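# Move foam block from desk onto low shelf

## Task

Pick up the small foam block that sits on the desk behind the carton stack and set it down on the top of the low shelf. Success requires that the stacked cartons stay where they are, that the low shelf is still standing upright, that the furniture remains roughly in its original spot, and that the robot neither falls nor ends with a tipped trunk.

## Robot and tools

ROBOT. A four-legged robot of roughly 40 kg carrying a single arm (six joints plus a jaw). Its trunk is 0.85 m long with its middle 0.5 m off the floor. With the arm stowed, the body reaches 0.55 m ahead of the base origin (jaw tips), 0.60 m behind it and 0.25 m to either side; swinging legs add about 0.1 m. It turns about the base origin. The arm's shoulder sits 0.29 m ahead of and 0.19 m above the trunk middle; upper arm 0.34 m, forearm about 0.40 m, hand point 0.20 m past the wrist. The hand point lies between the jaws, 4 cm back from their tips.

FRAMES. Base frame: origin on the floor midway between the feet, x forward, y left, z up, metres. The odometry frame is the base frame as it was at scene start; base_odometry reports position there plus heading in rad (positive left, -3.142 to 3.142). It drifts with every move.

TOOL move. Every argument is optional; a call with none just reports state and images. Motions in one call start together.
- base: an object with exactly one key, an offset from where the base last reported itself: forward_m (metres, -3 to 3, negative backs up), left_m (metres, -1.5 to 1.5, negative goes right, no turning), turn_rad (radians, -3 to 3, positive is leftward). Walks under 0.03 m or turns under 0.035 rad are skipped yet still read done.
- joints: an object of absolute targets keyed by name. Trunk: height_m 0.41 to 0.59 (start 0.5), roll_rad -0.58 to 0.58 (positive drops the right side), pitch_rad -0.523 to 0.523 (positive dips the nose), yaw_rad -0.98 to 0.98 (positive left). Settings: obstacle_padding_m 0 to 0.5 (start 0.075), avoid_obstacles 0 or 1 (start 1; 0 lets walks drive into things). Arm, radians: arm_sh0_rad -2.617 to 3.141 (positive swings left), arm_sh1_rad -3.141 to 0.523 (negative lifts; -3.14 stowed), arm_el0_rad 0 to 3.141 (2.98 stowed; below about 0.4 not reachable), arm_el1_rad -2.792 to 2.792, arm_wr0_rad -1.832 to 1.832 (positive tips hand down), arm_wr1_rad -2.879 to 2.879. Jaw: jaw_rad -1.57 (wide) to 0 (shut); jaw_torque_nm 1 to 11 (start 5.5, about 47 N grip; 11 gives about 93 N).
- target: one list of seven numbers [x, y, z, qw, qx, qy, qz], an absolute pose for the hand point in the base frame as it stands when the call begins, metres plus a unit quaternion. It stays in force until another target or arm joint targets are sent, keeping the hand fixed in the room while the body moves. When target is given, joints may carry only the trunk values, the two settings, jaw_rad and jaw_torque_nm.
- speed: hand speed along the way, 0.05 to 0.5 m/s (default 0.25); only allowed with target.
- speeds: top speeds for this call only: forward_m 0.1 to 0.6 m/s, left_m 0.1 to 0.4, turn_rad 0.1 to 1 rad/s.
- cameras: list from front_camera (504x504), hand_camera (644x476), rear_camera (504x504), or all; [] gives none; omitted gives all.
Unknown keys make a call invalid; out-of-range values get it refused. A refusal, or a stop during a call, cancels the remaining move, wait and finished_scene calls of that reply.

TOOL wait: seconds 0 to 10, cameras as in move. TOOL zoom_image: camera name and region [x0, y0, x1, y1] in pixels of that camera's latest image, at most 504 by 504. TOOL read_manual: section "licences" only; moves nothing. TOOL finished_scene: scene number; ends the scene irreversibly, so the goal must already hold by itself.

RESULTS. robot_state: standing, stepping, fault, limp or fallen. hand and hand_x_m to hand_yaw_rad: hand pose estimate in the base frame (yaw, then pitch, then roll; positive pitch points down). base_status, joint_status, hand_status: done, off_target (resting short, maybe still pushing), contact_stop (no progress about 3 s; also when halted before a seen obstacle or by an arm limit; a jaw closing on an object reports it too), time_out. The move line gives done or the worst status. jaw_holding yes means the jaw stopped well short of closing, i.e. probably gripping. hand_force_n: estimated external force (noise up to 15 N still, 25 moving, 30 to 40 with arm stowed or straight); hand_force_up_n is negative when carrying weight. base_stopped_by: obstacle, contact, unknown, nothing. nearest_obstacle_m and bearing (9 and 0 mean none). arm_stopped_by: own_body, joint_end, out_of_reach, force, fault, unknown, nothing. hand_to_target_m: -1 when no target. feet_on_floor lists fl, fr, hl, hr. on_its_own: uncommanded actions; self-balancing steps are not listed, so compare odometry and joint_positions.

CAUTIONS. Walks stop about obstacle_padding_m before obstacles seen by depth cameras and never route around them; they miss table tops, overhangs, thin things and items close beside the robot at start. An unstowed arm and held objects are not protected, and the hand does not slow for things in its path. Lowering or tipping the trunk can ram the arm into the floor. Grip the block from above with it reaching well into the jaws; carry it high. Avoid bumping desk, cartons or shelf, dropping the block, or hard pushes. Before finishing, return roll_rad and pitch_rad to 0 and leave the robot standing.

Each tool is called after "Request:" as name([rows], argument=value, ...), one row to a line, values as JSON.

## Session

Request:
move()

Scene clock: 0.00 s.
base_odometry: x=-0.001 y=+0.000 heading=+0.000
base_status: not commanded
joint_positions: height_m=+0.499 roll_rad=-0.008 pitch_rad=+0.002 yaw_rad=+0.001 obstacle_padding_m=+0.075 avoid_obstacles=+1.000 arm_sh0_rad=+0.000 arm_sh1_rad=-3.140 arm_el0_rad=+2.981 arm_el1_rad=+0.000 arm_wr0_rad=+0.000 arm_wr1_rad=+0.000 jaw_rad=-0.001 jaw_torque_nm=+5.500
joint_status: not commanded
robot_state: standing
hand_x_m: 0.501
hand_y_m: 0.006
hand_z_m: 0.855
hand_roll_rad: -0.009
hand_pitch_rad: -0.156
hand_yaw_rad: 0.000
jaw_holding: no
hand_force_n: 8
hand_force_up_n: 3
base_stopped_by: nothing
nearest_obstacle_m: 9.00
nearest_obstacle_bearing_rad: 0.00
arm_stopped_by: nothing
hand_to_target_m: -1.000
feet_on_floor: stepping
hand: x=+0.5012 y=+0.0062 z=+0.8551 quat_wxyz=(+0.997, -0.005, -0.078, +0.000) (m; base frame)
hand_status: not commanded
pictures: front_camera, hand_camera, rear_camera

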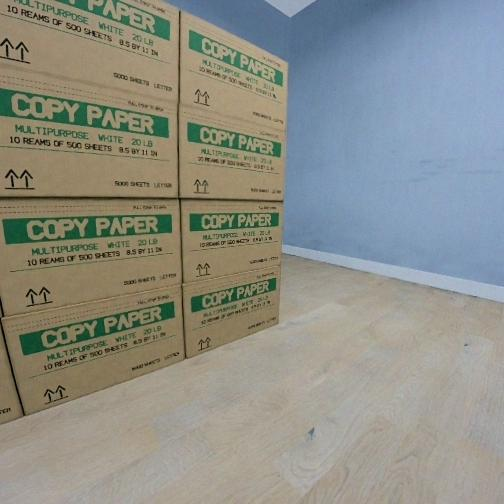

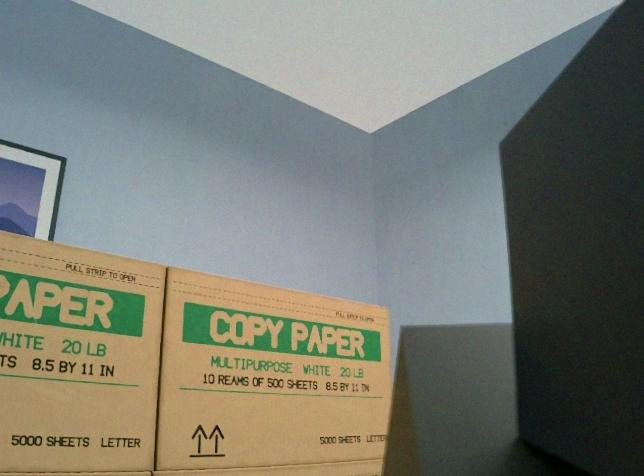

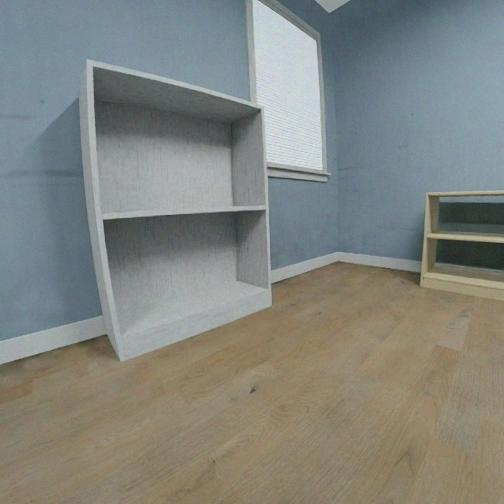

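Request:
move(base={"turn_rad": 0.5}, joints={"obstacle_padding_m": 0.05}, cameras=[])

Request:
move(base={"forward_m": 0.5}, cameras=["front_camera"])

Request:
move(joints={"arm_sh0_rad": 0, "arm_sh1_rad": -1.4, "arm_el0_rad": 0.6, "arm_wr0_rad": 1.3}, cameras=["hand_camera"])

Scene clock: 17.10 s.
move: done
base_status: done
joint_status: all done
robot_state: standing
hand_x_m: 0.500
hand_y_m: -0.001
hand_z_m: 0.853
hand_roll_rad: -0.012
hand_pitch_rad: -0.151
hand_yaw_rad: -0.001
jaw_holding: no
hand_force_n: 5
hand_force_up_n: 1
base_stopped_by: nothing
nearest_obstacle_m: 0.41
nearest_obstacle_bearing_rad: 0.25
arm_stopped_by: nothing
hand_to_target_m: -1.000
feet_on_floor: fl fr hl hr
pictures: none

Scene clock: 21.63 s.
move: contact_stop
base_odometry: x=+0.339 y=+0.170 heading=+0.506
base_status: forward_m contact_stop (by the robot's own estimate: +0.379 of +0.500)
joint_positions: height_m=+0.499 roll_rad=-0.008 pitch_rad=+0.007 yaw_rad=+0.006 obstacle_padding_m=+0.050 avoid_obstacles=+1.000 arm_sh0_rad=+0.000 arm_sh1_rad=-3.140 arm_el0_rad=+2.981 arm_el1_rad=+0.000 arm_wr0_rad=+0.001 arm_wr1_rad=+0.000 jaw_rad=-0.001 jaw_torque_nm=+5.500
robot_state: standing
hand_x_m: 0.502
hand_y_m: 0.005
hand_z_m: 0.852
hand_roll_rad: -0.010
hand_pitch_rad: -0.150
hand_yaw_rad: 0.006
jaw_holding: no
hand_force_n: 2
hand_force_up_n: 1
base_stopped_by: obstacle
nearest_obstacle_m: 0.03
nearest_obstacle_bearing_rad: 0.39
arm_stopped_by: nothing
hand_to_target_m: -1.000
feet_on_floor: fl fr hl hr
hand: x=+0.5019 y=+0.0048 z=+0.8520 quat_wxyz=(+0.997, -0.005, -0.075, +0.002) (m; base frame)
pictures: front_camera

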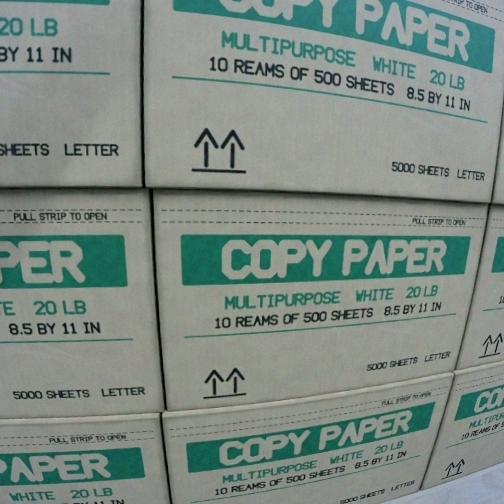

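not run: a stop came earlier in this reply.

Request:
move(joints={"arm_sh0_rad": 0, "arm_sh1_rad": -2.2, "arm_el0_rad": 1.2, "arm_wr0_rad": 0}, cameras=[])

Request:
move(joints={"arm_sh0_rad": 0, "arm_sh1_rad": -1.45, "arm_el0_rad": 0.6, "arm_wr0_rad": 1.4}, cameras=["hand_camera"])

Scene clock: 32.53 s.
move: done
joint_status: all done
robot_state: standing
hand_x_m: 0.329
hand_y_m: 0.008
hand_z_m: 1.501
hand_roll_rad: -0.015
hand_pitch_rad: -0.989
hand_yaw_rad: 0.016
jaw_holding: no
hand_force_n: 2
hand_force_up_n: 0
base_stopped_by: obstacle
nearest_obstacle_m: 0.03
nearest_obstacle_bearing_rad: 0.39
arm_stopped_by: nothing
hand_to_target_m: -1.000
feet_on_floor: fl fr hl hr
pictures: none

Scene clock: 34.57 s.
move: done
base_odometry: x=+0.337 y=+0.169 heading=+0.506
joint_positions: height_m=+0.499 roll_rad=-0.008 pitch_rad=+0.005 yaw_rad=+0.004 obstacle_padding_m=+0.050 avoid_obstacles=+1.000 arm_sh0_rad=+0.001 arm_sh1_rad=-1.461 arm_el0_rad=+0.621 arm_el1_rad=+0.000 arm_wr0_rad=+1.395 arm_wr1_rad=+0.000 jaw_rad=-0.001 jaw_torque_nm=+5.500
joint_status: all done
robot_state: standing
hand_x_m: 0.646
hand_y_m: 0.006
hand_z_m: 1.267
hand_roll_rad: -0.011
hand_pitch_rad: 0.560
hand_yaw_rad: -0.003
jaw_holding: no
hand_force_n: 1
hand_force_up_n: 0
base_stopped_by: obstacle
nearest_obstacle_m: 0.03
nearest_obstacle_bearing_rad: 0.39
arm_stopped_by: nothing
hand_to_target_m: -1.000
feet_on_floor: fl fr hl hr
hand: x=+0.6456 y=+0.0063 z=+1.2674 quat_wxyz=(+0.961, -0.005, +0.276, +0.000) (m; base frame)
pictures: hand_camera

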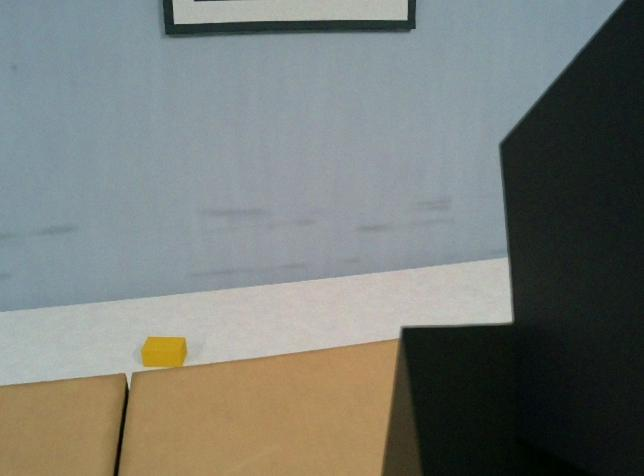

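Request:
move(base={"forward_m": -0.18}, joints={"arm_sh0_rad": 0, "arm_sh1_rad": -2.2, "arm_el0_rad": 1.6, "arm_wr0_rad": 0.9}, cameras=[])

Request:
move(base={"left_m": 0.95}, cameras=["front_camera", "hand_camera"])

Scene clock: 48.63 s.
move: done
base_status: done
joint_status: all done
robot_state: standing
hand_x_m: 0.535
hand_y_m: 0.000
hand_z_m: 1.188
hand_roll_rad: -0.007
hand_pitch_rad: 0.314
hand_yaw_rad: -0.009
jaw_holding: no
hand_force_n: 2
hand_force_up_n: 0
base_stopped_by: nothing
nearest_obstacle_m: 0.23
nearest_obstacle_bearing_rad: 0.31
arm_stopped_by: nothing
hand_to_target_m: -1.000
feet_on_floor: fl fr hl hr
pictures: none

Scene clock: 52.93 s.
move: done
base_odometry: x=-0.275 y=+0.916 heading=+0.506
base_status: done
joint_positions: height_m=+0.498 roll_rad=-0.012 pitch_rad=+0.009 yaw_rad=+0.002 obstacle_padding_m=+0.050 avoid_obstacles=+1.000 arm_sh0_rad=-0.002 arm_sh1_rad=-2.200 arm_el0_rad=+1.599 arm_el1_rad=-0.001 arm_wr0_rad=+0.900 arm_wr1_rad=+0.000 jaw_rad=-0.001 jaw_torque_nm=+5.500
robot_state: standing
hand_x_m: 0.528
hand_y_m: 0.002
hand_z_m: 1.187
hand_roll_rad: -0.015
hand_pitch_rad: 0.309
hand_yaw_rad: -0.007
jaw_holding: no
hand_force_n: 2
hand_force_up_n: 1
base_stopped_by: nothing
nearest_obstacle_m: 0.24
nearest_obstacle_bearing_rad: -0.52
arm_stopped_by: nothing
hand_to_target_m: -1.000
feet_on_floor: fl fr hl hr
hand: x=+0.5275 y=+0.0022 z=+1.1869 quat_wxyz=(+0.988, -0.007, +0.154, -0.002) (m; base frame)
pictures: front_camera, hand_camera

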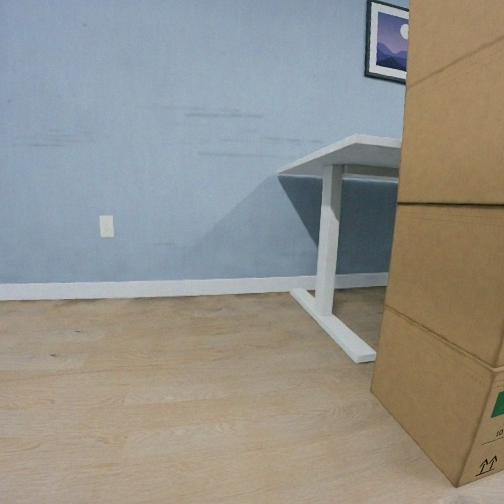

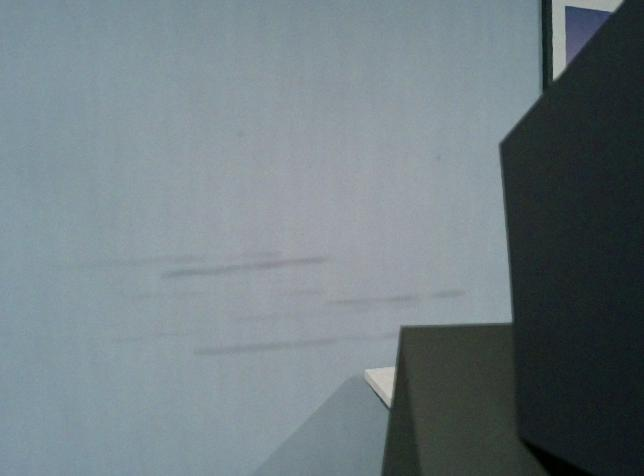

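Request:
move(base={"turn_rad": 0.12}, cameras=[])

Request:
move(base={"forward_m": 1.12}, cameras=["front_camera"])

Request:
move(joints={"arm_sh0_rad": -1.3, "arm_sh1_rad": -2.3, "arm_el0_rad": 2.0, "arm_wr0_rad": 1.0}, cameras=["hand_camera"])

Scene clock: 62.00 s.
move: done
base_status: done
robot_state: standing
hand_x_m: 0.529
hand_y_m: 0.002
hand_z_m: 1.188
hand_roll_rad: -0.011
hand_pitch_rad: 0.307
hand_yaw_rad: -0.006
jaw_holding: no
hand_force_n: 2
hand_force_up_n: 1
base_stopped_by: nothing
nearest_obstacle_m: 0.26
nearest_obstacle_bearing_rad: -0.58
arm_stopped_by: nothing
hand_to_target_m: -1.000
feet_on_floor: fl fr hl hr
pictures: none

Scene clock: 65.83 s.
move: done
base_status: done
robot_state: standing
hand_x_m: 0.523
hand_y_m: 0.006
hand_z_m: 1.187
hand_roll_rad: -0.012
hand_pitch_rad: 0.307
hand_yaw_rad: -0.001
jaw_holding: no
hand_force_n: 2
hand_force_up_n: 1
base_stopped_by: nothing
nearest_obstacle_m: 0.09
nearest_obstacle_bearing_rad: 0.39
arm_stopped_by: nothing
hand_to_target_m: -1.000
feet_on_floor: fl fr hl hr
pictures: front_camera

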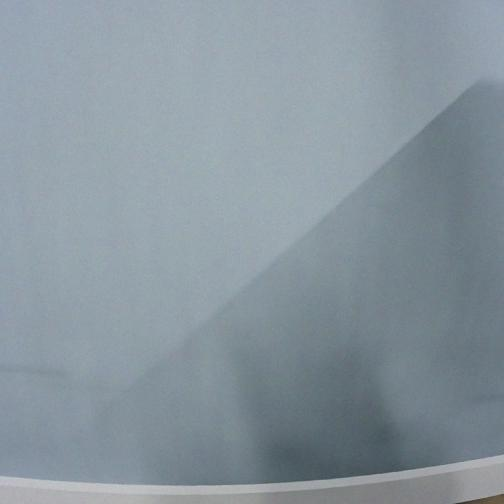

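Scene clock: 68.07 s.
move: done
base_odometry: x=+0.634 y=+1.580 heading=+0.630
joint_positions: height_m=+0.498 roll_rad=-0.010 pitch_rad=+0.007 yaw_rad=+0.004 obstacle_padding_m=+0.050 avoid_obstacles=+1.000 arm_sh0_rad=-1.285 arm_sh1_rad=-2.292 arm_el0_rad=+1.990 arm_el1_rad=+0.000 arm_wr0_rad=+0.995 arm_wr1_rad=+0.000 jaw_rad=-0.001 jaw_torque_nm=+5.500
joint_status: all done
robot_state: standing
hand_x_m: 0.332
hand_y_m: -0.271
hand_z_m: 1.007
hand_roll_rad: -0.014
hand_pitch_rad: 0.686
hand_yaw_rad: -1.292
jaw_holding: no
hand_force_n: 5
hand_force_up_n: 2
base_stopped_by: nothing
nearest_obstacle_m: 0.09
nearest_obstacle_bearing_rad: 0.39
arm_stopped_by: nothing
hand_to_target_m: -1.000
feet_on_floor: fl fr hl hr
hand: x=+0.3323 y=-0.2707 z=+1.0075 quat_wxyz=(+0.753, +0.197, +0.273, -0.565) (m; base frame)
pictures: hand_camera

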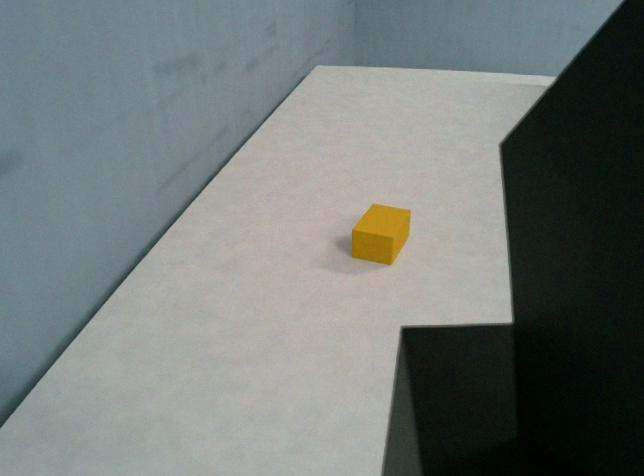

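Request:
move(base={"left_m": -0.16}, joints={"obstacle_padding_m": 0.03}, speeds={"left_m": 0.25}, cameras=["hand_camera"])

Request:
move(base={"turn_rad": -0.3}, joints={"arm_sh0_rad": -0.9}, speeds={"turn_rad": 0.4}, cameras=["hand_camera","front_camera"])

Scene clock: 80.10 s.
move: contact_stop
base_odometry: x=+0.634 y=+1.580 heading=+0.630
base_status: left_m contact_stop (by the robot's own estimate: +0.000 of -0.160)
joint_positions: height_m=+0.498 roll_rad=-0.008 pitch_rad=+0.006 yaw_rad=+0.004 obstacle_padding_m=+0.030 avoid_obstacles=+1.000 arm_sh0_rad=-1.287 arm_sh1_rad=-2.295 arm_el0_rad=+1.994 arm_el1_rad=+0.000 arm_wr0_rad=+0.995 arm_wr1_rad=+0.000 jaw_rad=-0.001 jaw_torque_nm=+5.500
joint_status: all done
robot_state: standing
hand_x_m: 0.332
hand_y_m: -0.271
hand_z_m: 1.006
hand_roll_rad: -0.013
hand_pitch_rad: 0.689
hand_yaw_rad: -1.292
jaw_holding: no
hand_force_n: 4
hand_force_up_n: 2
base_stopped_by: obstacle
nearest_obstacle_m: 0.08
nearest_obstacle_bearing_rad: 0.39
arm_stopped_by: nothing
hand_to_target_m: -1.000
feet_on_floor: fl fr hl hr
hand: x=+0.3320 y=-0.2710 z=+1.0060 quat_wxyz=(+0.753, +0.198, +0.273, -0.565) (m; base frame)
pictures: hand_camera

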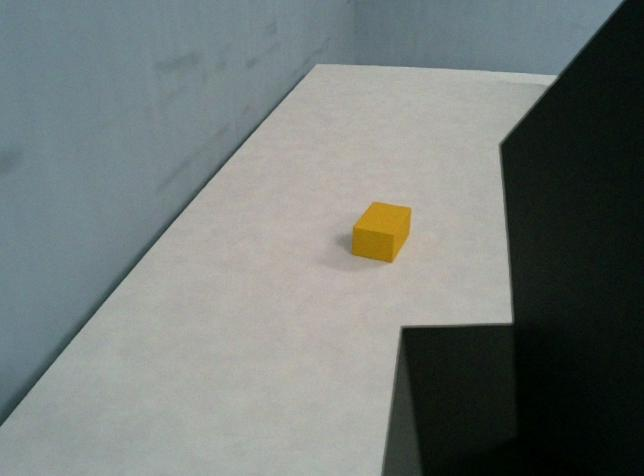

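not run: a stop came earlier in this reply.

Request:
move(base={"turn_rad": -0.7}, joints={"arm_sh0_rad": -0.6}, speeds={"turn_rad": 0.4}, cameras=["hand_camera","front_camera"])

Scene clock: 88.67 s.
move: done
base_odometry: x=+0.635 y=+1.583 heading=-0.075
base_status: done
joint_positions: height_m=+0.499 roll_rad=-0.011 pitch_rad=-0.004 yaw_rad=+0.012 obstacle_padding_m=+0.030 avoid_obstacles=+1.000 arm_sh0_rad=-0.603 arm_sh1_rad=-2.298 arm_el0_rad=+1.998 arm_el1_rad=-0.001 arm_wr0_rad=+0.999 arm_wr1_rad=+0.000 jaw_rad=-0.001 jaw_torque_nm=+5.500
joint_status: all done
robot_state: standing
hand_x_m: 0.485
hand_y_m: -0.154
hand_z_m: 1.008
hand_roll_rad: -0.012
hand_pitch_rad: 0.690
hand_yaw_rad: -0.600
jaw_holding: no
hand_force_n: 3
hand_force_up_n: 1
base_stopped_by: nothing
nearest_obstacle_m: -0.04
nearest_obstacle_bearing_rad: -0.30
arm_stopped_by: nothing
hand_to_target_m: -1.000
feet_on_floor: fl fr hl hr
hand: x=+0.4855 y=-0.1536 z=+1.0085 quat_wxyz=(+0.900, +0.095, +0.325, -0.276) (m; base frame)
pictures: front_camera, hand_camera

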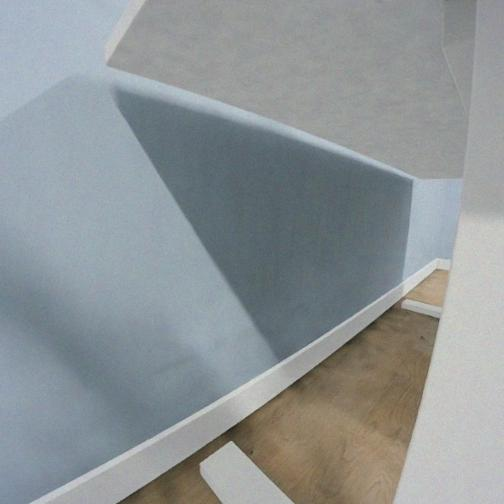

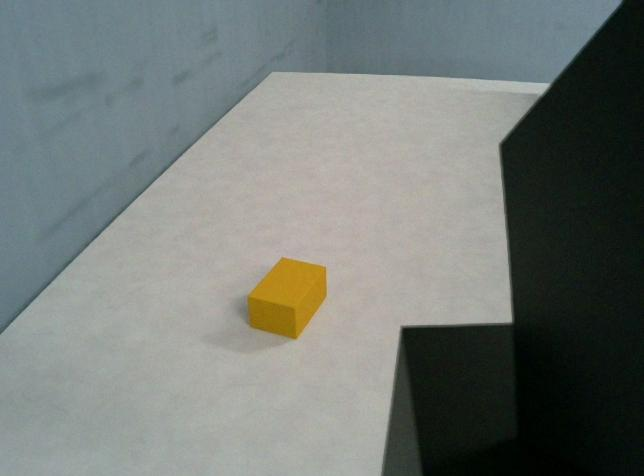

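Request:
move(target=[0.831, -0.331, 0.83, 0.6964, -0.2924, 0.644, 0.1226], joints={"jaw_rad": -1.1}, cameras=["hand_camera"])

Scene clock: 122.33 s.
move: contact_stop
base_odometry: x=+0.632 y=+1.585 heading=-0.075
joint_positions: height_m=+0.499 roll_rad=-0.009 pitch_rad=+0.000 yaw_rad=+0.012 obstacle_padding_m=+0.030 avoid_obstacles=+1.000 arm_sh0_rad=-0.502 arm_sh1_rad=-0.475 arm_el0_rad=+0.237 arm_el1_rad=-0.104 arm_wr0_rad=+1.596 arm_wr1_rad=-1.099 jaw_rad=-1.101 jaw_torque_nm=+5.500
joint_status: all done
robot_state: standing
hand_x_m: 0.811
hand_y_m: -0.320
hand_z_m: 0.824
hand_roll_rad: -1.567
hand_pitch_rad: 1.326
hand_yaw_rad: -0.973
jaw_holding: no
hand_force_n: 2
hand_force_up_n: 0
base_stopped_by: nothing
nearest_obstacle_m: -0.04
nearest_obstacle_bearing_rad: -0.30
arm_stopped_by: out_of_reach
hand_to_target_m: 0.027
feet_on_floor: fl fr hl hr
hand: x=+0.8108 y=-0.3200 z=+0.8243 quat_wxyz=(+0.697, -0.288, +0.646, +0.123) (m; base frame)
hand_status: contact_stop (0.027 m and 0.6 deg from the pose sent, 0.427 m and 78.6 deg at the start)
pictures: hand_camera

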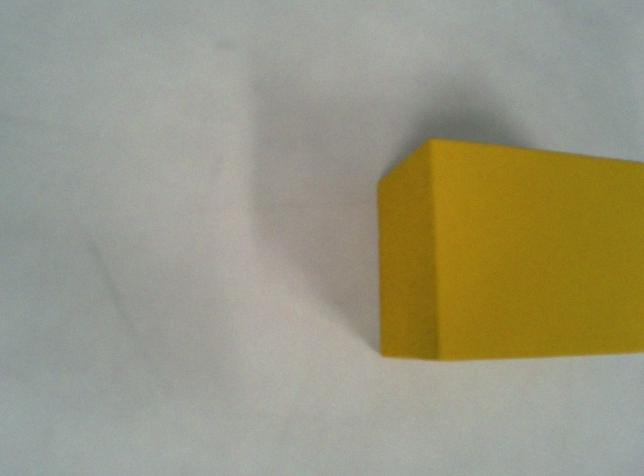

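Request:
move(joints={"pitch_rad": 0.15, "height_m": 0.545}, cameras=["hand_camera","front_camera"])

Scene clock: 134.67 s.
move: done
base_odometry: x=+0.635 y=+1.585 heading=-0.075
joint_positions: height_m=+0.544 roll_rad=-0.008 pitch_rad=+0.148 yaw_rad=+0.013 obstacle_padding_m=+0.030 avoid_obstacles=+1.000 arm_sh0_rad=-0.557 arm_sh1_rad=-0.548 arm_el0_rad=+0.135 arm_el1_rad=-0.024 arm_wr0_rad=+1.640 arm_wr1_rad=-1.130 jaw_rad=-1.100 jaw_torque_nm=+5.500
joint_status: all done
robot_state: standing
hand_x_m: 0.821
hand_y_m: -0.327
hand_z_m: 0.825
hand_roll_rad: -1.592
hand_pitch_rad: 1.323
hand_yaw_rad: -0.996
jaw_holding: no
hand_force_n: 3
hand_force_up_n: 0
base_stopped_by: nothing
nearest_obstacle_m: -0.04
nearest_obstacle_bearing_rad: -0.30
arm_stopped_by: nothing
hand_to_target_m: 0.013
feet_on_floor: fl fr hl hr
hand: x=+0.8213 y=-0.3269 z=+0.8247 quat_wxyz=(+0.695, -0.290, +0.647, +0.122) (m; base frame)
pictures: front_camera, hand_camera

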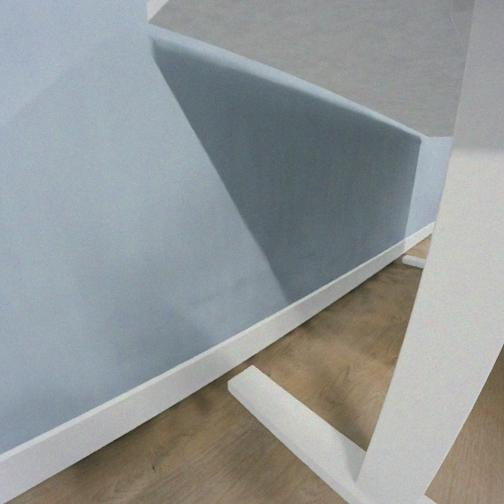

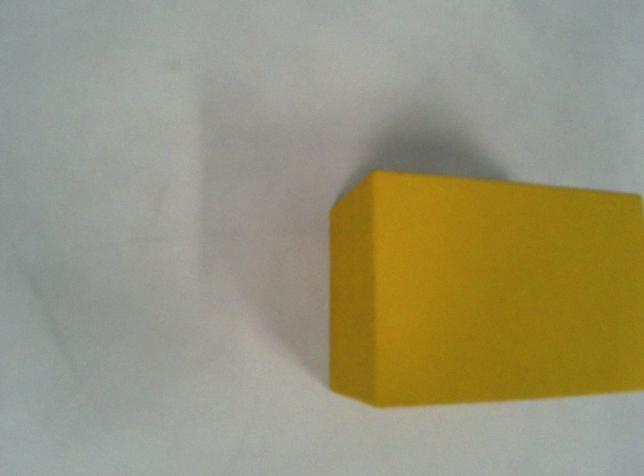

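Request:
move(target=[0.831, -0.338, 0.79, 0.6964, -0.2924, 0.644, 0.1226], speed=0.08, cameras=["hand_camera"])

Scene clock: 141.43 s.
move: contact_stop
base_odometry: x=+0.635 y=+1.585 heading=-0.075
joint_positions: height_m=+0.544 roll_rad=-0.009 pitch_rad=+0.148 yaw_rad=+0.014 obstacle_padding_m=+0.030 avoid_obstacles=+1.000 arm_sh0_rad=-0.567 arm_sh1_rad=-0.397 arm_el0_rad=+0.002 arm_el1_rad=-0.019 arm_wr0_rad=+1.702 arm_wr1_rad=-1.136 jaw_rad=-1.101 jaw_torque_nm=+5.500
robot_state: standing
hand_x_m: 0.821
hand_y_m: -0.335
hand_z_m: 0.768
hand_roll_rad: -1.780
hand_pitch_rad: 1.393
hand_yaw_rad: -1.190
jaw_holding: no
hand_force_n: 6
hand_force_up_n: 5
base_stopped_by: nothing
nearest_obstacle_m: -0.04
nearest_obstacle_bearing_rad: -0.30
arm_stopped_by: joint_end
hand_to_target_m: 0.025
feet_on_floor: fl fr hl hr
hand: x=+0.8212 y=-0.3352 z=+0.7677 quat_wxyz=(+0.679, -0.267, +0.669, +0.142) (m; base frame)
hand_status: contact_stop (0.025 m and 5.0 deg from the pose sent, 0.038 m and 0.5 deg at the start)
pictures: hand_camera

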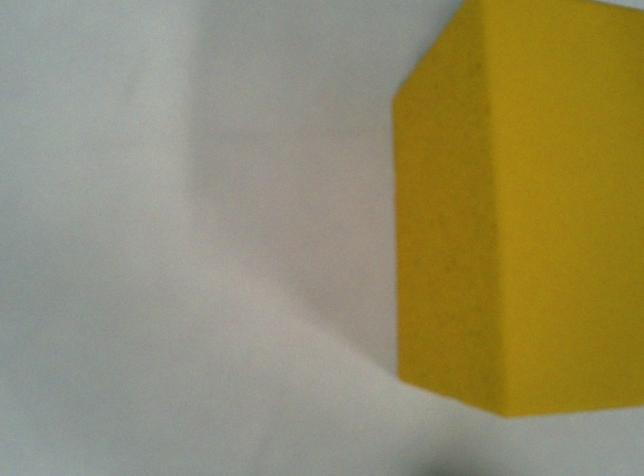

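Request:
move(joints={"arm_sh0_rad": -0.55, "arm_sh1_rad": -0.95, "arm_el0_rad": 0.8, "arm_wr0_rad": 1.55}, cameras=[])

Request:
move(joints={"pitch_rad": 0, "height_m": 0.5, "avoid_obstacles": 0}, cameras=["hand_camera"])

Request:
move(base={"forward_m": 0.09}, speeds={"forward_m": 0.15}, cameras=["hand_camera","front_camera"])

Scene clock: 158.03 s.
move: done
joint_status: all done
robot_state: standing
hand_x_m: 0.768
hand_y_m: -0.286
hand_z_m: 0.828
hand_roll_rad: -2.251
hand_pitch_rad: 1.454
hand_yaw_rad: -1.645
jaw_holding: no
hand_force_n: 4
hand_force_up_n: -1
base_stopped_by: nothing
nearest_obstacle_m: -0.04
nearest_obstacle_bearing_rad: -0.30
arm_stopped_by: nothing
hand_to_target_m: -1.000
feet_on_floor: fl fr hl hr
pictures: none

Scene clock: 158.80 s.
move: done
joint_status: all done
robot_state: standing
hand_x_m: 0.724
hand_y_m: -0.285
hand_z_m: 0.910
hand_roll_rad: -1.282
hand_pitch_rad: 1.391
hand_yaw_rad: -0.683
jaw_holding: no
hand_force_n: 2
hand_force_up_n: 1
base_stopped_by: nothing
nearest_obstacle_m: -0.04
nearest_obstacle_bearing_rad: -0.30
arm_stopped_by: nothing
hand_to_target_m: -1.000
feet_on_floor: fl fr hl hr
pictures: hand_camera

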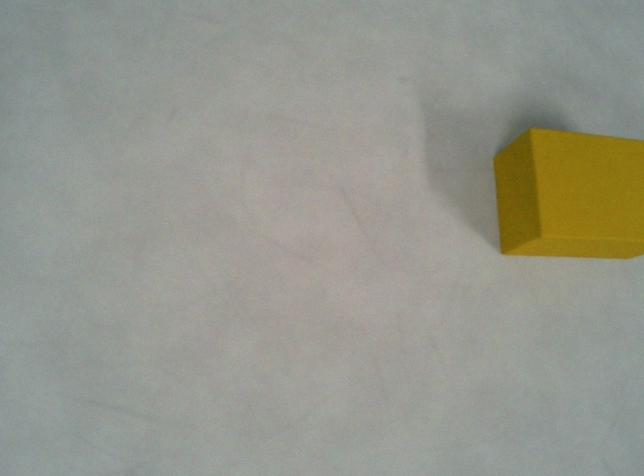

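Scene clock: 160.33 s.
move: done
base_odometry: x=+0.706 y=+1.577 heading=-0.078
base_status: done
joint_positions: height_m=+0.499 roll_rad=-0.010 pitch_rad=+0.004 yaw_rad=+0.005 obstacle_padding_m=+0.030 avoid_obstacles=+0.000 arm_sh0_rad=-0.547 arm_sh1_rad=-0.946 arm_el0_rad=+0.796 arm_el1_rad=-0.018 arm_wr0_rad=+1.552 arm_wr1_rad=-1.136 jaw_rad=-1.101 jaw_torque_nm=+5.500
robot_state: standing
hand_x_m: 0.734
hand_y_m: -0.291
hand_z_m: 0.904
hand_roll_rad: -1.307
hand_pitch_rad: 1.398
hand_yaw_rad: -0.714
jaw_holding: no
hand_force_n: 2
hand_force_up_n: -1
base_stopped_by: nothing
nearest_obstacle_m: 9.00
nearest_obstacle_bearing_rad: 0.00
arm_stopped_by: nothing
hand_to_target_m: -1.000
feet_on_floor: fl fr hl hr
hand: x=+0.7344 y=-0.2906 z=+0.9042 quat_wxyz=(+0.706, -0.257, +0.641, +0.154) (m; base frame)
pictures: front_camera, hand_camera

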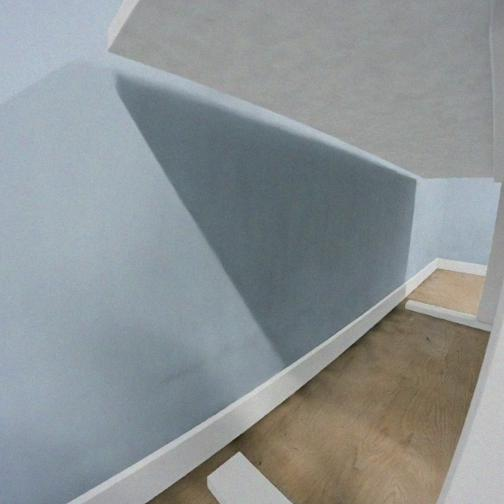

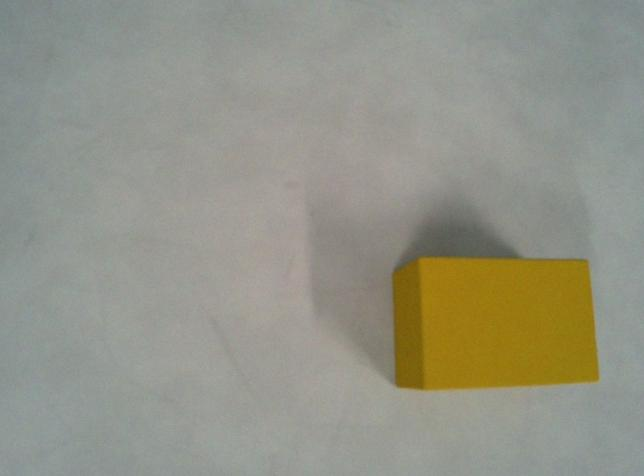

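Request:
move(target=[0.775, -0.330, 0.82, 0.6964, -0.2924, 0.644, 0.1226], speed=0.15, cameras=["hand_camera"])

Scene clock: 171.13 s.
move: done
base_odometry: x=+0.705 y=+1.577 heading=-0.078
joint_positions: height_m=+0.499 roll_rad=-0.009 pitch_rad=+0.001 yaw_rad=+0.005 obstacle_padding_m=+0.030 avoid_obstacles=+0.000 arm_sh0_rad=-0.537 arm_sh1_rad=-0.832 arm_el0_rad=+0.843 arm_el1_rad=-0.095 arm_wr0_rad=+1.348 arm_wr1_rad=-1.127 jaw_rad=-1.101 jaw_torque_nm=+5.500
robot_state: standing
hand_x_m: 0.768
hand_y_m: -0.325
hand_z_m: 0.820
hand_roll_rad: -1.586
hand_pitch_rad: 1.333
hand_yaw_rad: -0.981
jaw_holding: no
hand_force_n: 1
hand_force_up_n: -1
base_stopped_by: nothing
nearest_obstacle_m: 9.00
nearest_obstacle_bearing_rad: 0.00
arm_stopped_by: nothing
hand_to_target_m: 0.009
feet_on_floor: fl fr hl hr
hand: x=+0.7680 y=-0.3252 z=+0.8200 quat_wxyz=(+0.694, -0.290, +0.646, +0.129) (m; base frame)
hand_status: done (0.009 m and 0.9 deg from the pose sent, 0.101 m and 5.5 deg at the start)
pictures: hand_camera

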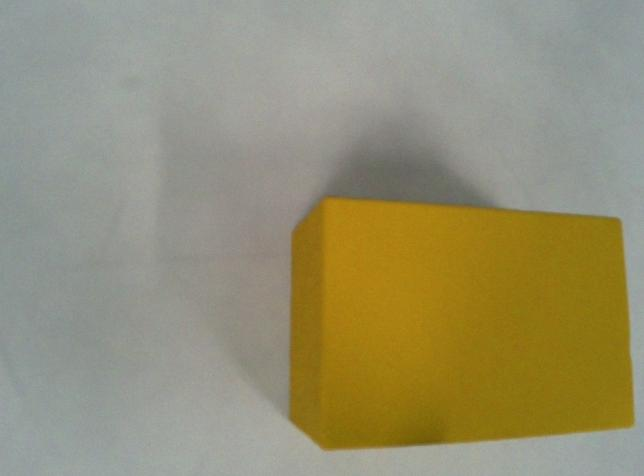

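Request:
move(target=[0.781, -0.339, 0.772, 0.6964, -0.2924, 0.644, 0.1226], speed=0.06, cameras=["hand_camera"])

Scene clock: 175.67 s.
move: done
base_odometry: x=+0.705 y=+1.577 heading=-0.078
joint_positions: height_m=+0.499 roll_rad=-0.009 pitch_rad=+0.001 yaw_rad=+0.005 obstacle_padding_m=+0.030 avoid_obstacles=+0.000 arm_sh0_rad=-0.545 arm_sh1_rad=-0.752 arm_el0_rad=+0.834 arm_el1_rad=-0.096 arm_wr0_rad=+1.260 arm_wr1_rad=-1.126 jaw_rad=-1.101 jaw_torque_nm=+5.500
robot_state: standing
hand_x_m: 0.785
hand_y_m: -0.342
hand_z_m: 0.774
hand_roll_rad: -1.555
hand_pitch_rad: 1.317
hand_yaw_rad: -0.951
jaw_holding: no
hand_force_n: 3
hand_force_up_n: -1
base_stopped_by: nothing
nearest_obstacle_m: 9.00
nearest_obstacle_bearing_rad: 0.00
arm_stopped_by: nothing
hand_to_target_m: 0.005
feet_on_floor: fl fr hl hr
hand: x=+0.7852 y=-0.3418 z=+0.7738 quat_wxyz=(+0.698, -0.294, +0.642, +0.124) (m; base frame)
hand_status: done (0.005 m and 0.4 deg from the pose sent, 0.052 m and 0.9 deg at the start)
pictures: hand_camera

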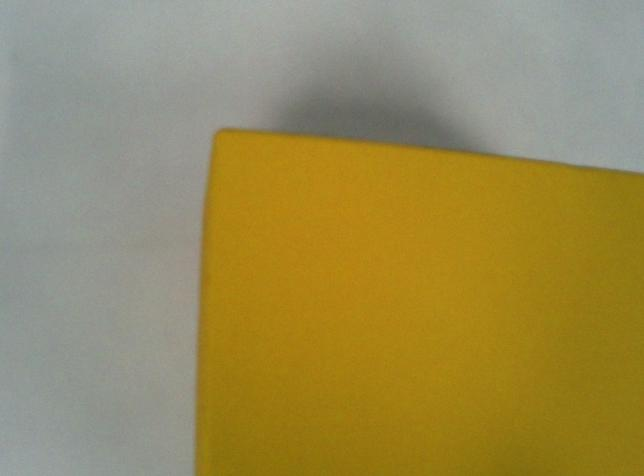

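Request:
move(target=[0.779, -0.340, 0.762, 0.6964, -0.2924, 0.644, 0.1226], speed=0.05, cameras=[])

Request:
move(joints={"jaw_rad": 0, "jaw_torque_nm": 4}, cameras=["hand_camera"])

Scene clock: 181.70 s.
move: done
robot_state: standing
hand_x_m: 0.784
hand_y_m: -0.342
hand_z_m: 0.770
hand_roll_rad: -1.557
hand_pitch_rad: 1.313
hand_yaw_rad: -0.952
jaw_holding: no
hand_force_n: 5
hand_force_up_n: 5
base_stopped_by: nothing
nearest_obstacle_m: 9.00
nearest_obstacle_bearing_rad: 0.00
arm_stopped_by: nothing
hand_to_target_m: 0.010
feet_on_floor: fl fr hl hr
hand_status: done (0.010 m and 0.5 deg from the pose sent, 0.013 m and 0.4 deg at the start)
pictures: none

Scene clock: 185.57 s.
move: contact_stop
base_odometry: x=+0.704 y=+1.577 heading=-0.078
joint_positions: height_m=+0.499 roll_rad=-0.010 pitch_rad=+0.000 yaw_rad=+0.006 obstacle_padding_m=+0.030 avoid_obstacles=+0.000 arm_sh0_rad=-0.546 arm_sh1_rad=-0.765 arm_el0_rad=+0.864 arm_el1_rad=-0.089 arm_wr0_rad=+1.229 arm_wr1_rad=-1.121 jaw_rad=-0.529 jaw_torque_nm=+4.000
joint_status: jaw_rad contact_stop (moved +0.572 of +1.101); the others done
robot_state: standing
hand_x_m: 0.786
hand_y_m: -0.340
hand_z_m: 0.771
hand_roll_rad: -1.503
hand_pitch_rad: 1.305
hand_yaw_rad: -0.903
jaw_holding: yes
hand_force_n: 7
hand_force_up_n: 5
base_stopped_by: nothing
nearest_obstacle_m: 9.00
nearest_obstacle_bearing_rad: 0.00
arm_stopped_by: nothing
hand_to_target_m: 0.011
feet_on_floor: fl fr hl hr
hand: x=+0.7858 y=-0.3396 z=+0.7714 quat_wxyz=(+0.703, -0.294, +0.636, +0.120) (m; base frame)
pictures: hand_camera

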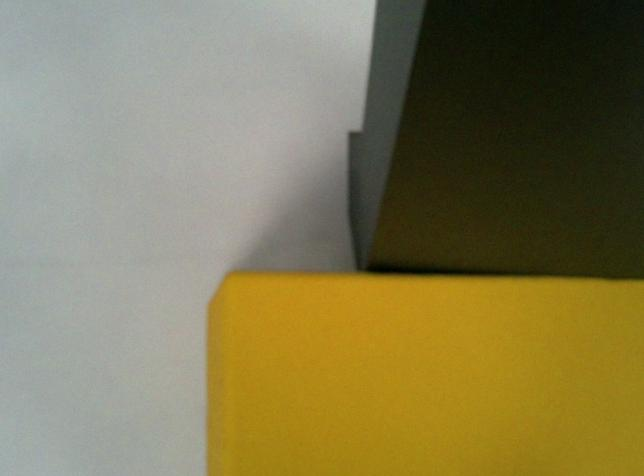

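Request:
move(target=[0.775, -0.33, 0.84, 0.6964, -0.2924, 0.644, 0.1226], speed=0.08, cameras=["hand_camera"])

Scene clock: 189.40 s.
move: done
base_odometry: x=+0.705 y=+1.577 heading=-0.078
joint_positions: height_m=+0.499 roll_rad=-0.009 pitch_rad=+0.000 yaw_rad=+0.004 obstacle_padding_m=+0.030 avoid_obstacles=+0.000 arm_sh0_rad=-0.540 arm_sh1_rad=-0.804 arm_el0_rad=+0.758 arm_el1_rad=-0.096 arm_wr0_rad=+1.402 arm_wr1_rad=-1.122 jaw_rad=-0.528 jaw_torque_nm=+4.000
robot_state: standing
hand_x_m: 0.768
hand_y_m: -0.327
hand_z_m: 0.838
hand_roll_rad: -1.575
hand_pitch_rad: 1.328
hand_yaw_rad: -0.983
jaw_holding: yes
hand_force_n: 3
hand_force_up_n: -1
base_stopped_by: nothing
nearest_obstacle_m: 9.00
nearest_obstacle_bearing_rad: 0.00
arm_stopped_by: nothing
hand_to_target_m: 0.007
feet_on_floor: fl fr hl hr
hand: x=+0.7680 y=-0.3274 z=+0.8378 quat_wxyz=(+0.696, -0.287, +0.647, +0.123) (m; base frame)
hand_status: done (0.007 m and 0.7 deg from the pose sent, 0.070 m and 1.3 deg at the start)
pictures: hand_camera

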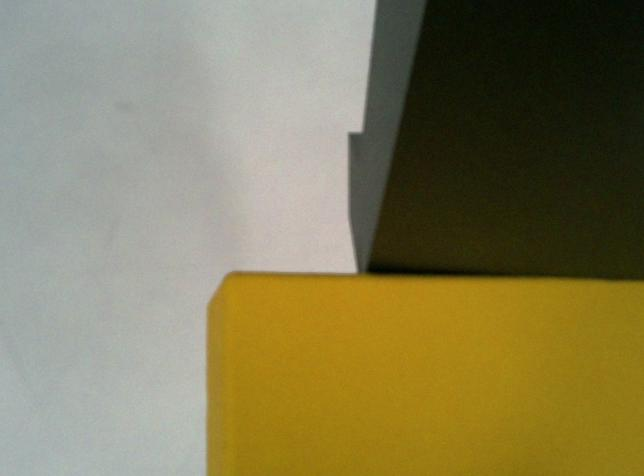

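Request:
move(joints={"arm_sh0_rad": -0.3, "arm_sh1_rad": -2.3, "arm_el0_rad": 2.0, "arm_el1_rad": 0, "arm_wr0_rad": 1.1, "arm_wr1_rad": -1.1}, cameras=["hand_camera"])

Request:
move(base={"forward_m": -0.45}, joints={"avoid_obstacles": 1, "arm_sh0_rad": 0}, speeds={"forward_m": 0.4}, cameras=["hand_camera","rear_camera"])

Request:
move(base={"turn_rad": 2.27}, speeds={"turn_rad": 0.8}, cameras=["hand_camera","front_camera"])

Scene clock: 202.60 s.
move: done
joint_status: all done
robot_state: standing
hand_x_m: 0.510
hand_y_m: -0.079
hand_z_m: 0.992
hand_roll_rad: -1.130
hand_pitch_rad: 0.803
hand_yaw_rad: -0.324
jaw_holding: yes
hand_force_n: 5
hand_force_up_n: 1
base_stopped_by: nothing
nearest_obstacle_m: 9.00
nearest_obstacle_bearing_rad: 0.00
arm_stopped_by: nothing
hand_to_target_m: -1.000
feet_on_floor: fl fr hl hr
pictures: hand_camera

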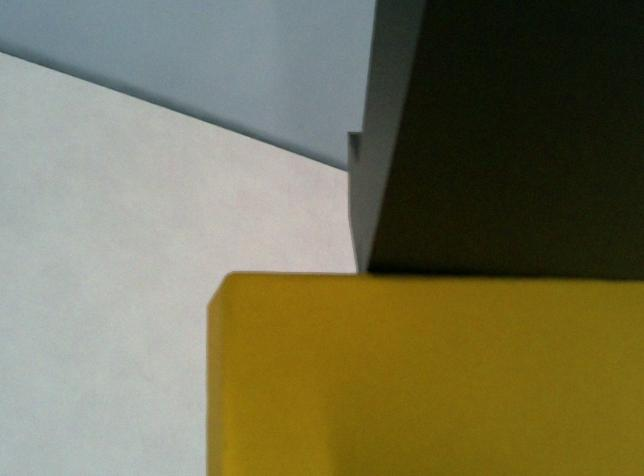

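Scene clock: 205.63 s.
move: done
base_status: done
joint_status: all done
robot_state: standing
hand_x_m: 0.522
hand_y_m: 0.003
hand_z_m: 0.989
hand_roll_rad: -1.140
hand_pitch_rad: 0.803
hand_yaw_rad: -0.028
jaw_holding: yes
hand_force_n: 1
hand_force_up_n: 0
base_stopped_by: nothing
nearest_obstacle_m: 0.16
nearest_obstacle_bearing_rad: -0.64
arm_stopped_by: nothing
hand_to_target_m: -1.000
feet_on_floor: fl fr hl hr
pictures: hand_camera, rear_camera

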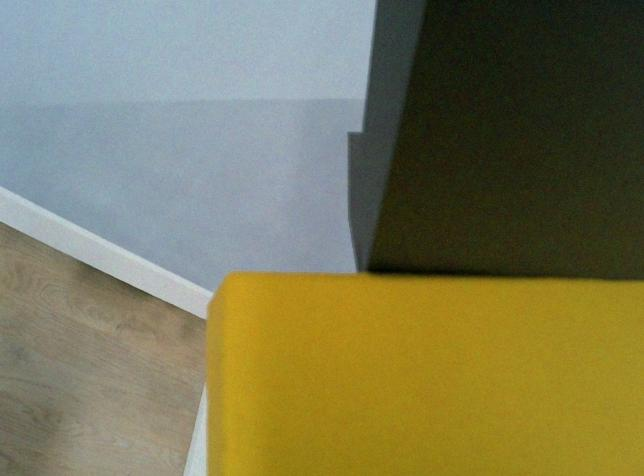

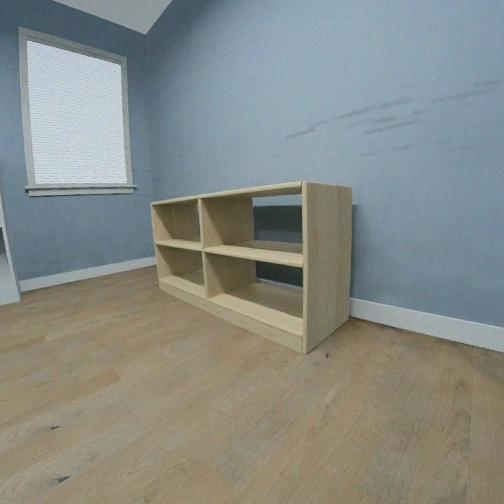

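Scene clock: 211.73 s.
move: contact_stop
base_odometry: x=+0.239 y=+1.621 heading=+1.716
base_status: turn_rad contact_stop (by the robot's own estimate: +1.795 of +2.270)
joint_positions: height_m=+0.499 roll_rad=-0.002 pitch_rad=+0.006 yaw_rad=+0.000 obstacle_padding_m=+0.030 avoid_obstacles=+1.000 arm_sh0_rad=+0.003 arm_sh1_rad=-2.298 arm_el0_rad=+1.998 arm_el1_rad=+0.000 arm_wr0_rad=+1.100 arm_wr1_rad=-1.106 jaw_rad=-0.528 jaw_torque_nm=+4.000
robot_state: standing
hand_x_m: 0.524
hand_y_m: 0.001
hand_z_m: 0.986
hand_roll_rad: -1.111
hand_pitch_rad: 0.807
hand_yaw_rad: -0.002
jaw_holding: yes
hand_force_n: 2
hand_force_up_n: 1
base_stopped_by: obstacle
nearest_obstacle_m: 0.02
nearest_obstacle_bearing_rad: -2.68
arm_stopped_by: nothing
hand_to_target_m: -1.000
feet_on_floor: fl fr hl hr
hand: x=+0.5242 y=+0.0008 z=+0.9864 quat_wxyz=(+0.782, -0.485, +0.334, +0.206) (m; base frame)
pictures: front_camera, hand_camera

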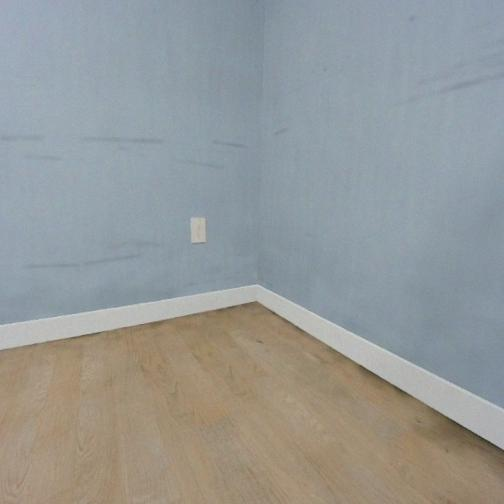

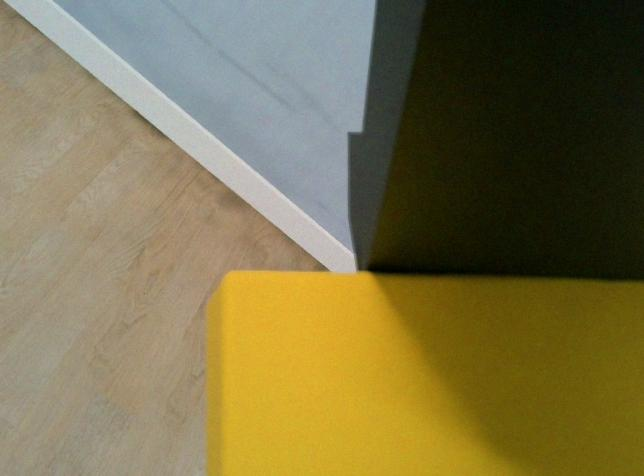

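Request:
move(base={"left_m": 0.35}, cameras=[])

Request:
move(base={"turn_rad": 0.5}, cameras=["front_camera"])

Scene clock: 218.83 s.
move: done
base_status: done
robot_state: standing
hand_x_m: 0.521
hand_y_m: -0.002
hand_z_m: 0.989
hand_roll_rad: -1.108
hand_pitch_rad: 0.803
hand_yaw_rad: 0.000
jaw_holding: yes
hand_force_n: 2
hand_force_up_n: 0
base_stopped_by: nothing
nearest_obstacle_m: 0.31
nearest_obstacle_bearing_rad: -2.40
arm_stopped_by: nothing
hand_to_target_m: -1.000
feet_on_floor: fl fr hl hr
pictures: none

Scene clock: 221.30 s.
move: done
base_odometry: x=-0.107 y=+1.570 heading=+2.221
base_status: done
joint_positions: height_m=+0.499 roll_rad=-0.004 pitch_rad=+0.001 yaw_rad=-0.005 obstacle_padding_m=+0.030 avoid_obstacles=+1.000 arm_sh0_rad=+0.002 arm_sh1_rad=-2.299 arm_el0_rad=+1.999 arm_el1_rad=+0.000 arm_wr0_rad=+1.100 arm_wr1_rad=-1.106 jaw_rad=-0.528 jaw_torque_nm=+4.000
robot_state: standing
hand_x_m: 0.521
hand_y_m: -0.002
hand_z_m: 0.989
hand_roll_rad: -1.115
hand_pitch_rad: 0.801
hand_yaw_rad: -0.010
jaw_holding: yes
hand_force_n: 2
hand_force_up_n: 0
base_stopped_by: nothing
nearest_obstacle_m: 0.23
nearest_obstacle_bearing_rad: -2.84
arm_stopped_by: nothing
hand_to_target_m: -1.000
feet_on_floor: fl fr hl hr
hand: x=+0.5212 y=-0.0021 z=+0.9893 quat_wxyz=(+0.782, -0.485, +0.333, +0.202) (m; base frame)
pictures: front_camera

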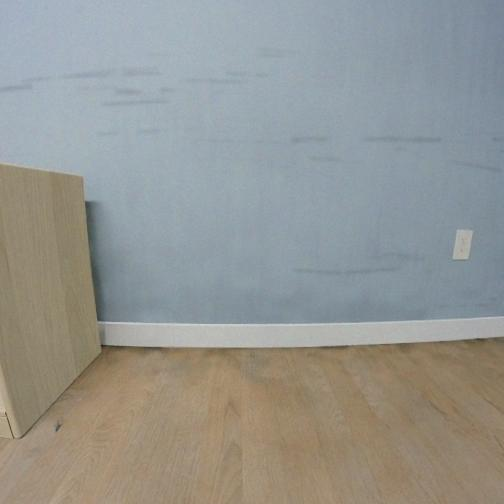

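Request:
move(base={"left_m": 0.95}, cameras=["front_camera"])

Scene clock: 229.27 s.
move: done
base_odometry: x=-0.867 y=+0.997 heading=+2.221
base_status: done
joint_positions: height_m=+0.498 roll_rad=+0.000 pitch_rad=+0.010 yaw_rad=+0.005 obstacle_padding_m=+0.030 avoid_obstacles=+1.000 arm_sh0_rad=-0.001 arm_sh1_rad=-2.301 arm_el0_rad=+1.999 arm_el1_rad=+0.000 arm_wr0_rad=+1.099 arm_wr1_rad=-1.106 jaw_rad=-0.528 jaw_torque_nm=+4.000
robot_state: standing
hand_x_m: 0.521
hand_y_m: 0.000
hand_z_m: 0.984
hand_roll_rad: -1.109
hand_pitch_rad: 0.808
hand_yaw_rad: 0.001
jaw_holding: yes
hand_force_n: 1
hand_force_up_n: 1
base_stopped_by: nothing
nearest_obstacle_m: 0.18
nearest_obstacle_bearing_rad: 0.11
arm_stopped_by: nothing
hand_to_target_m: -1.000
feet_on_floor: fl fr hl hr
hand: x=+0.5211 y=-0.0004 z=+0.9842 quat_wxyz=(+0.782, -0.484, +0.334, +0.207) (m; base frame)
pictures: front_camera

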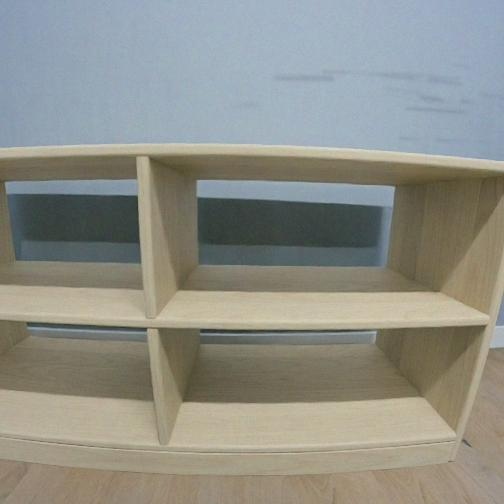

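Request:
move(base={"forward_m": 0.12}, speeds={"forward_m": 0.3}, cameras=[])

Request:
move(target=[0.78, -0.01, 0.78, 0.6385, -0.4536, 0.5427, 0.3039], speed=0.2, cameras=["hand_camera","front_camera"])

Request:
move(target=[0.78, -0.01, 0.685, 0.6385, -0.4536, 0.5427, 0.3039], speed=0.1, cameras=["hand_camera","front_camera"])

Scene clock: 240.70 s.
move: done
base_status: done
robot_state: standing
hand_x_m: 0.522
hand_y_m: 0.002
hand_z_m: 0.988
hand_roll_rad: -1.109
hand_pitch_rad: 0.804
hand_yaw_rad: 0.001
jaw_holding: yes
hand_force_n: 2
hand_force_up_n: 0
base_stopped_by: nothing
nearest_obstacle_m: 0.05
nearest_obstacle_bearing_rad: 0.13
arm_stopped_by: nothing
hand_to_target_m: -1.000
feet_on_floor: fl fr hl hr
pictures: none

Scene clock: 242.97 s.
move: off_target
robot_state: standing
hand_x_m: 0.772
hand_y_m: -0.008
hand_z_m: 0.782
hand_roll_rad: -1.566
hand_pitch_rad: 1.324
hand_yaw_rad: -0.420
jaw_holding: yes
hand_force_n: 1
hand_force_up_n: -1
base_stopped_by: nothing
nearest_obstacle_m: 0.05
nearest_obstacle_bearing_rad: 0.13
arm_stopped_by: nothing
hand_to_target_m: 0.011
feet_on_floor: fl fr hl hr
hand_status: off_target (0.011 m and 0.4 deg from the pose sent, 0.331 m and 31.5 deg at the start)
pictures: front_camera, hand_camera

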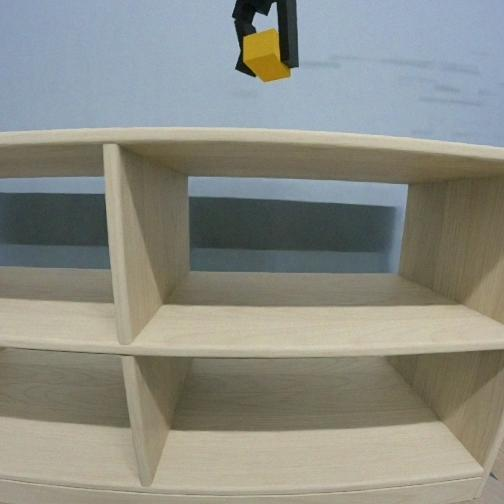

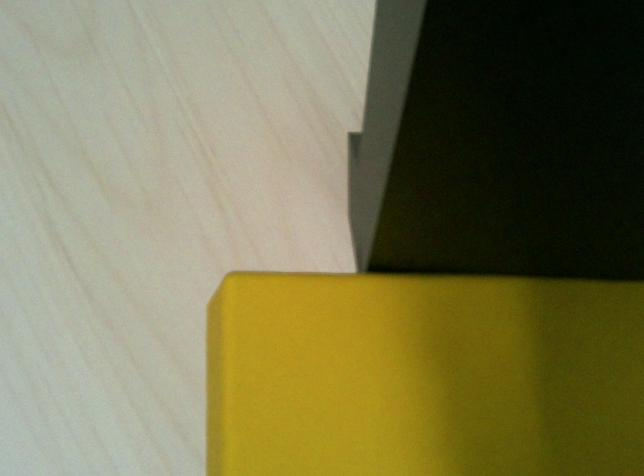

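Scene clock: 244.37 s.
move: done
base_odometry: x=-0.937 y=+1.092 heading=+2.220
joint_positions: height_m=+0.498 roll_rad=-0.001 pitch_rad=+0.006 yaw_rad=+0.002 obstacle_padding_m=+0.030 avoid_obstacles=+1.000 arm_sh0_rad=+0.018 arm_sh1_rad=-1.115 arm_el0_rad=+1.577 arm_el1_rad=-0.134 arm_wr0_rad=+0.883 arm_wr1_rad=-1.052 jaw_rad=-0.528 jaw_torque_nm=+4.000
robot_state: standing
hand_x_m: 0.786
hand_y_m: -0.009
hand_z_m: 0.684
hand_roll_rad: -1.570
hand_pitch_rad: 1.324
hand_yaw_rad: -0.425
jaw_holding: yes
hand_force_n: 3
hand_force_up_n: -1
base_stopped_by: nothing
nearest_obstacle_m: 0.05
nearest_obstacle_bearing_rad: 0.13
arm_stopped_by: nothing
hand_to_target_m: 0.006
feet_on_floor: fl fr hl hr
hand: x=+0.7860 y=-0.0090 z=+0.6841 quat_wxyz=(+0.637, -0.453, +0.543, +0.307) (m; base frame)
hand_status: done (0.006 m and 0.4 deg from the pose sent, 0.097 m and 0.4 deg at the start)
pictures: front_camera, hand_camera

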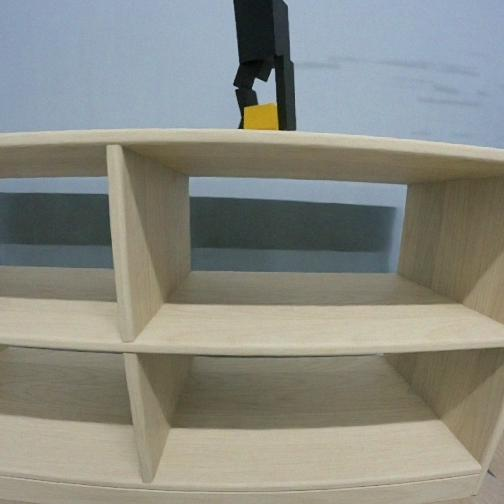

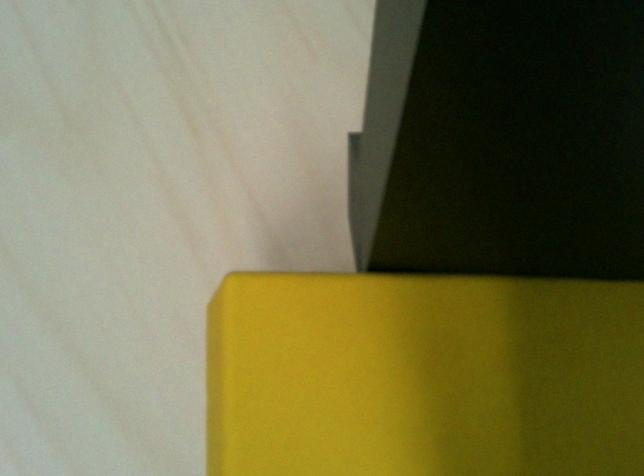

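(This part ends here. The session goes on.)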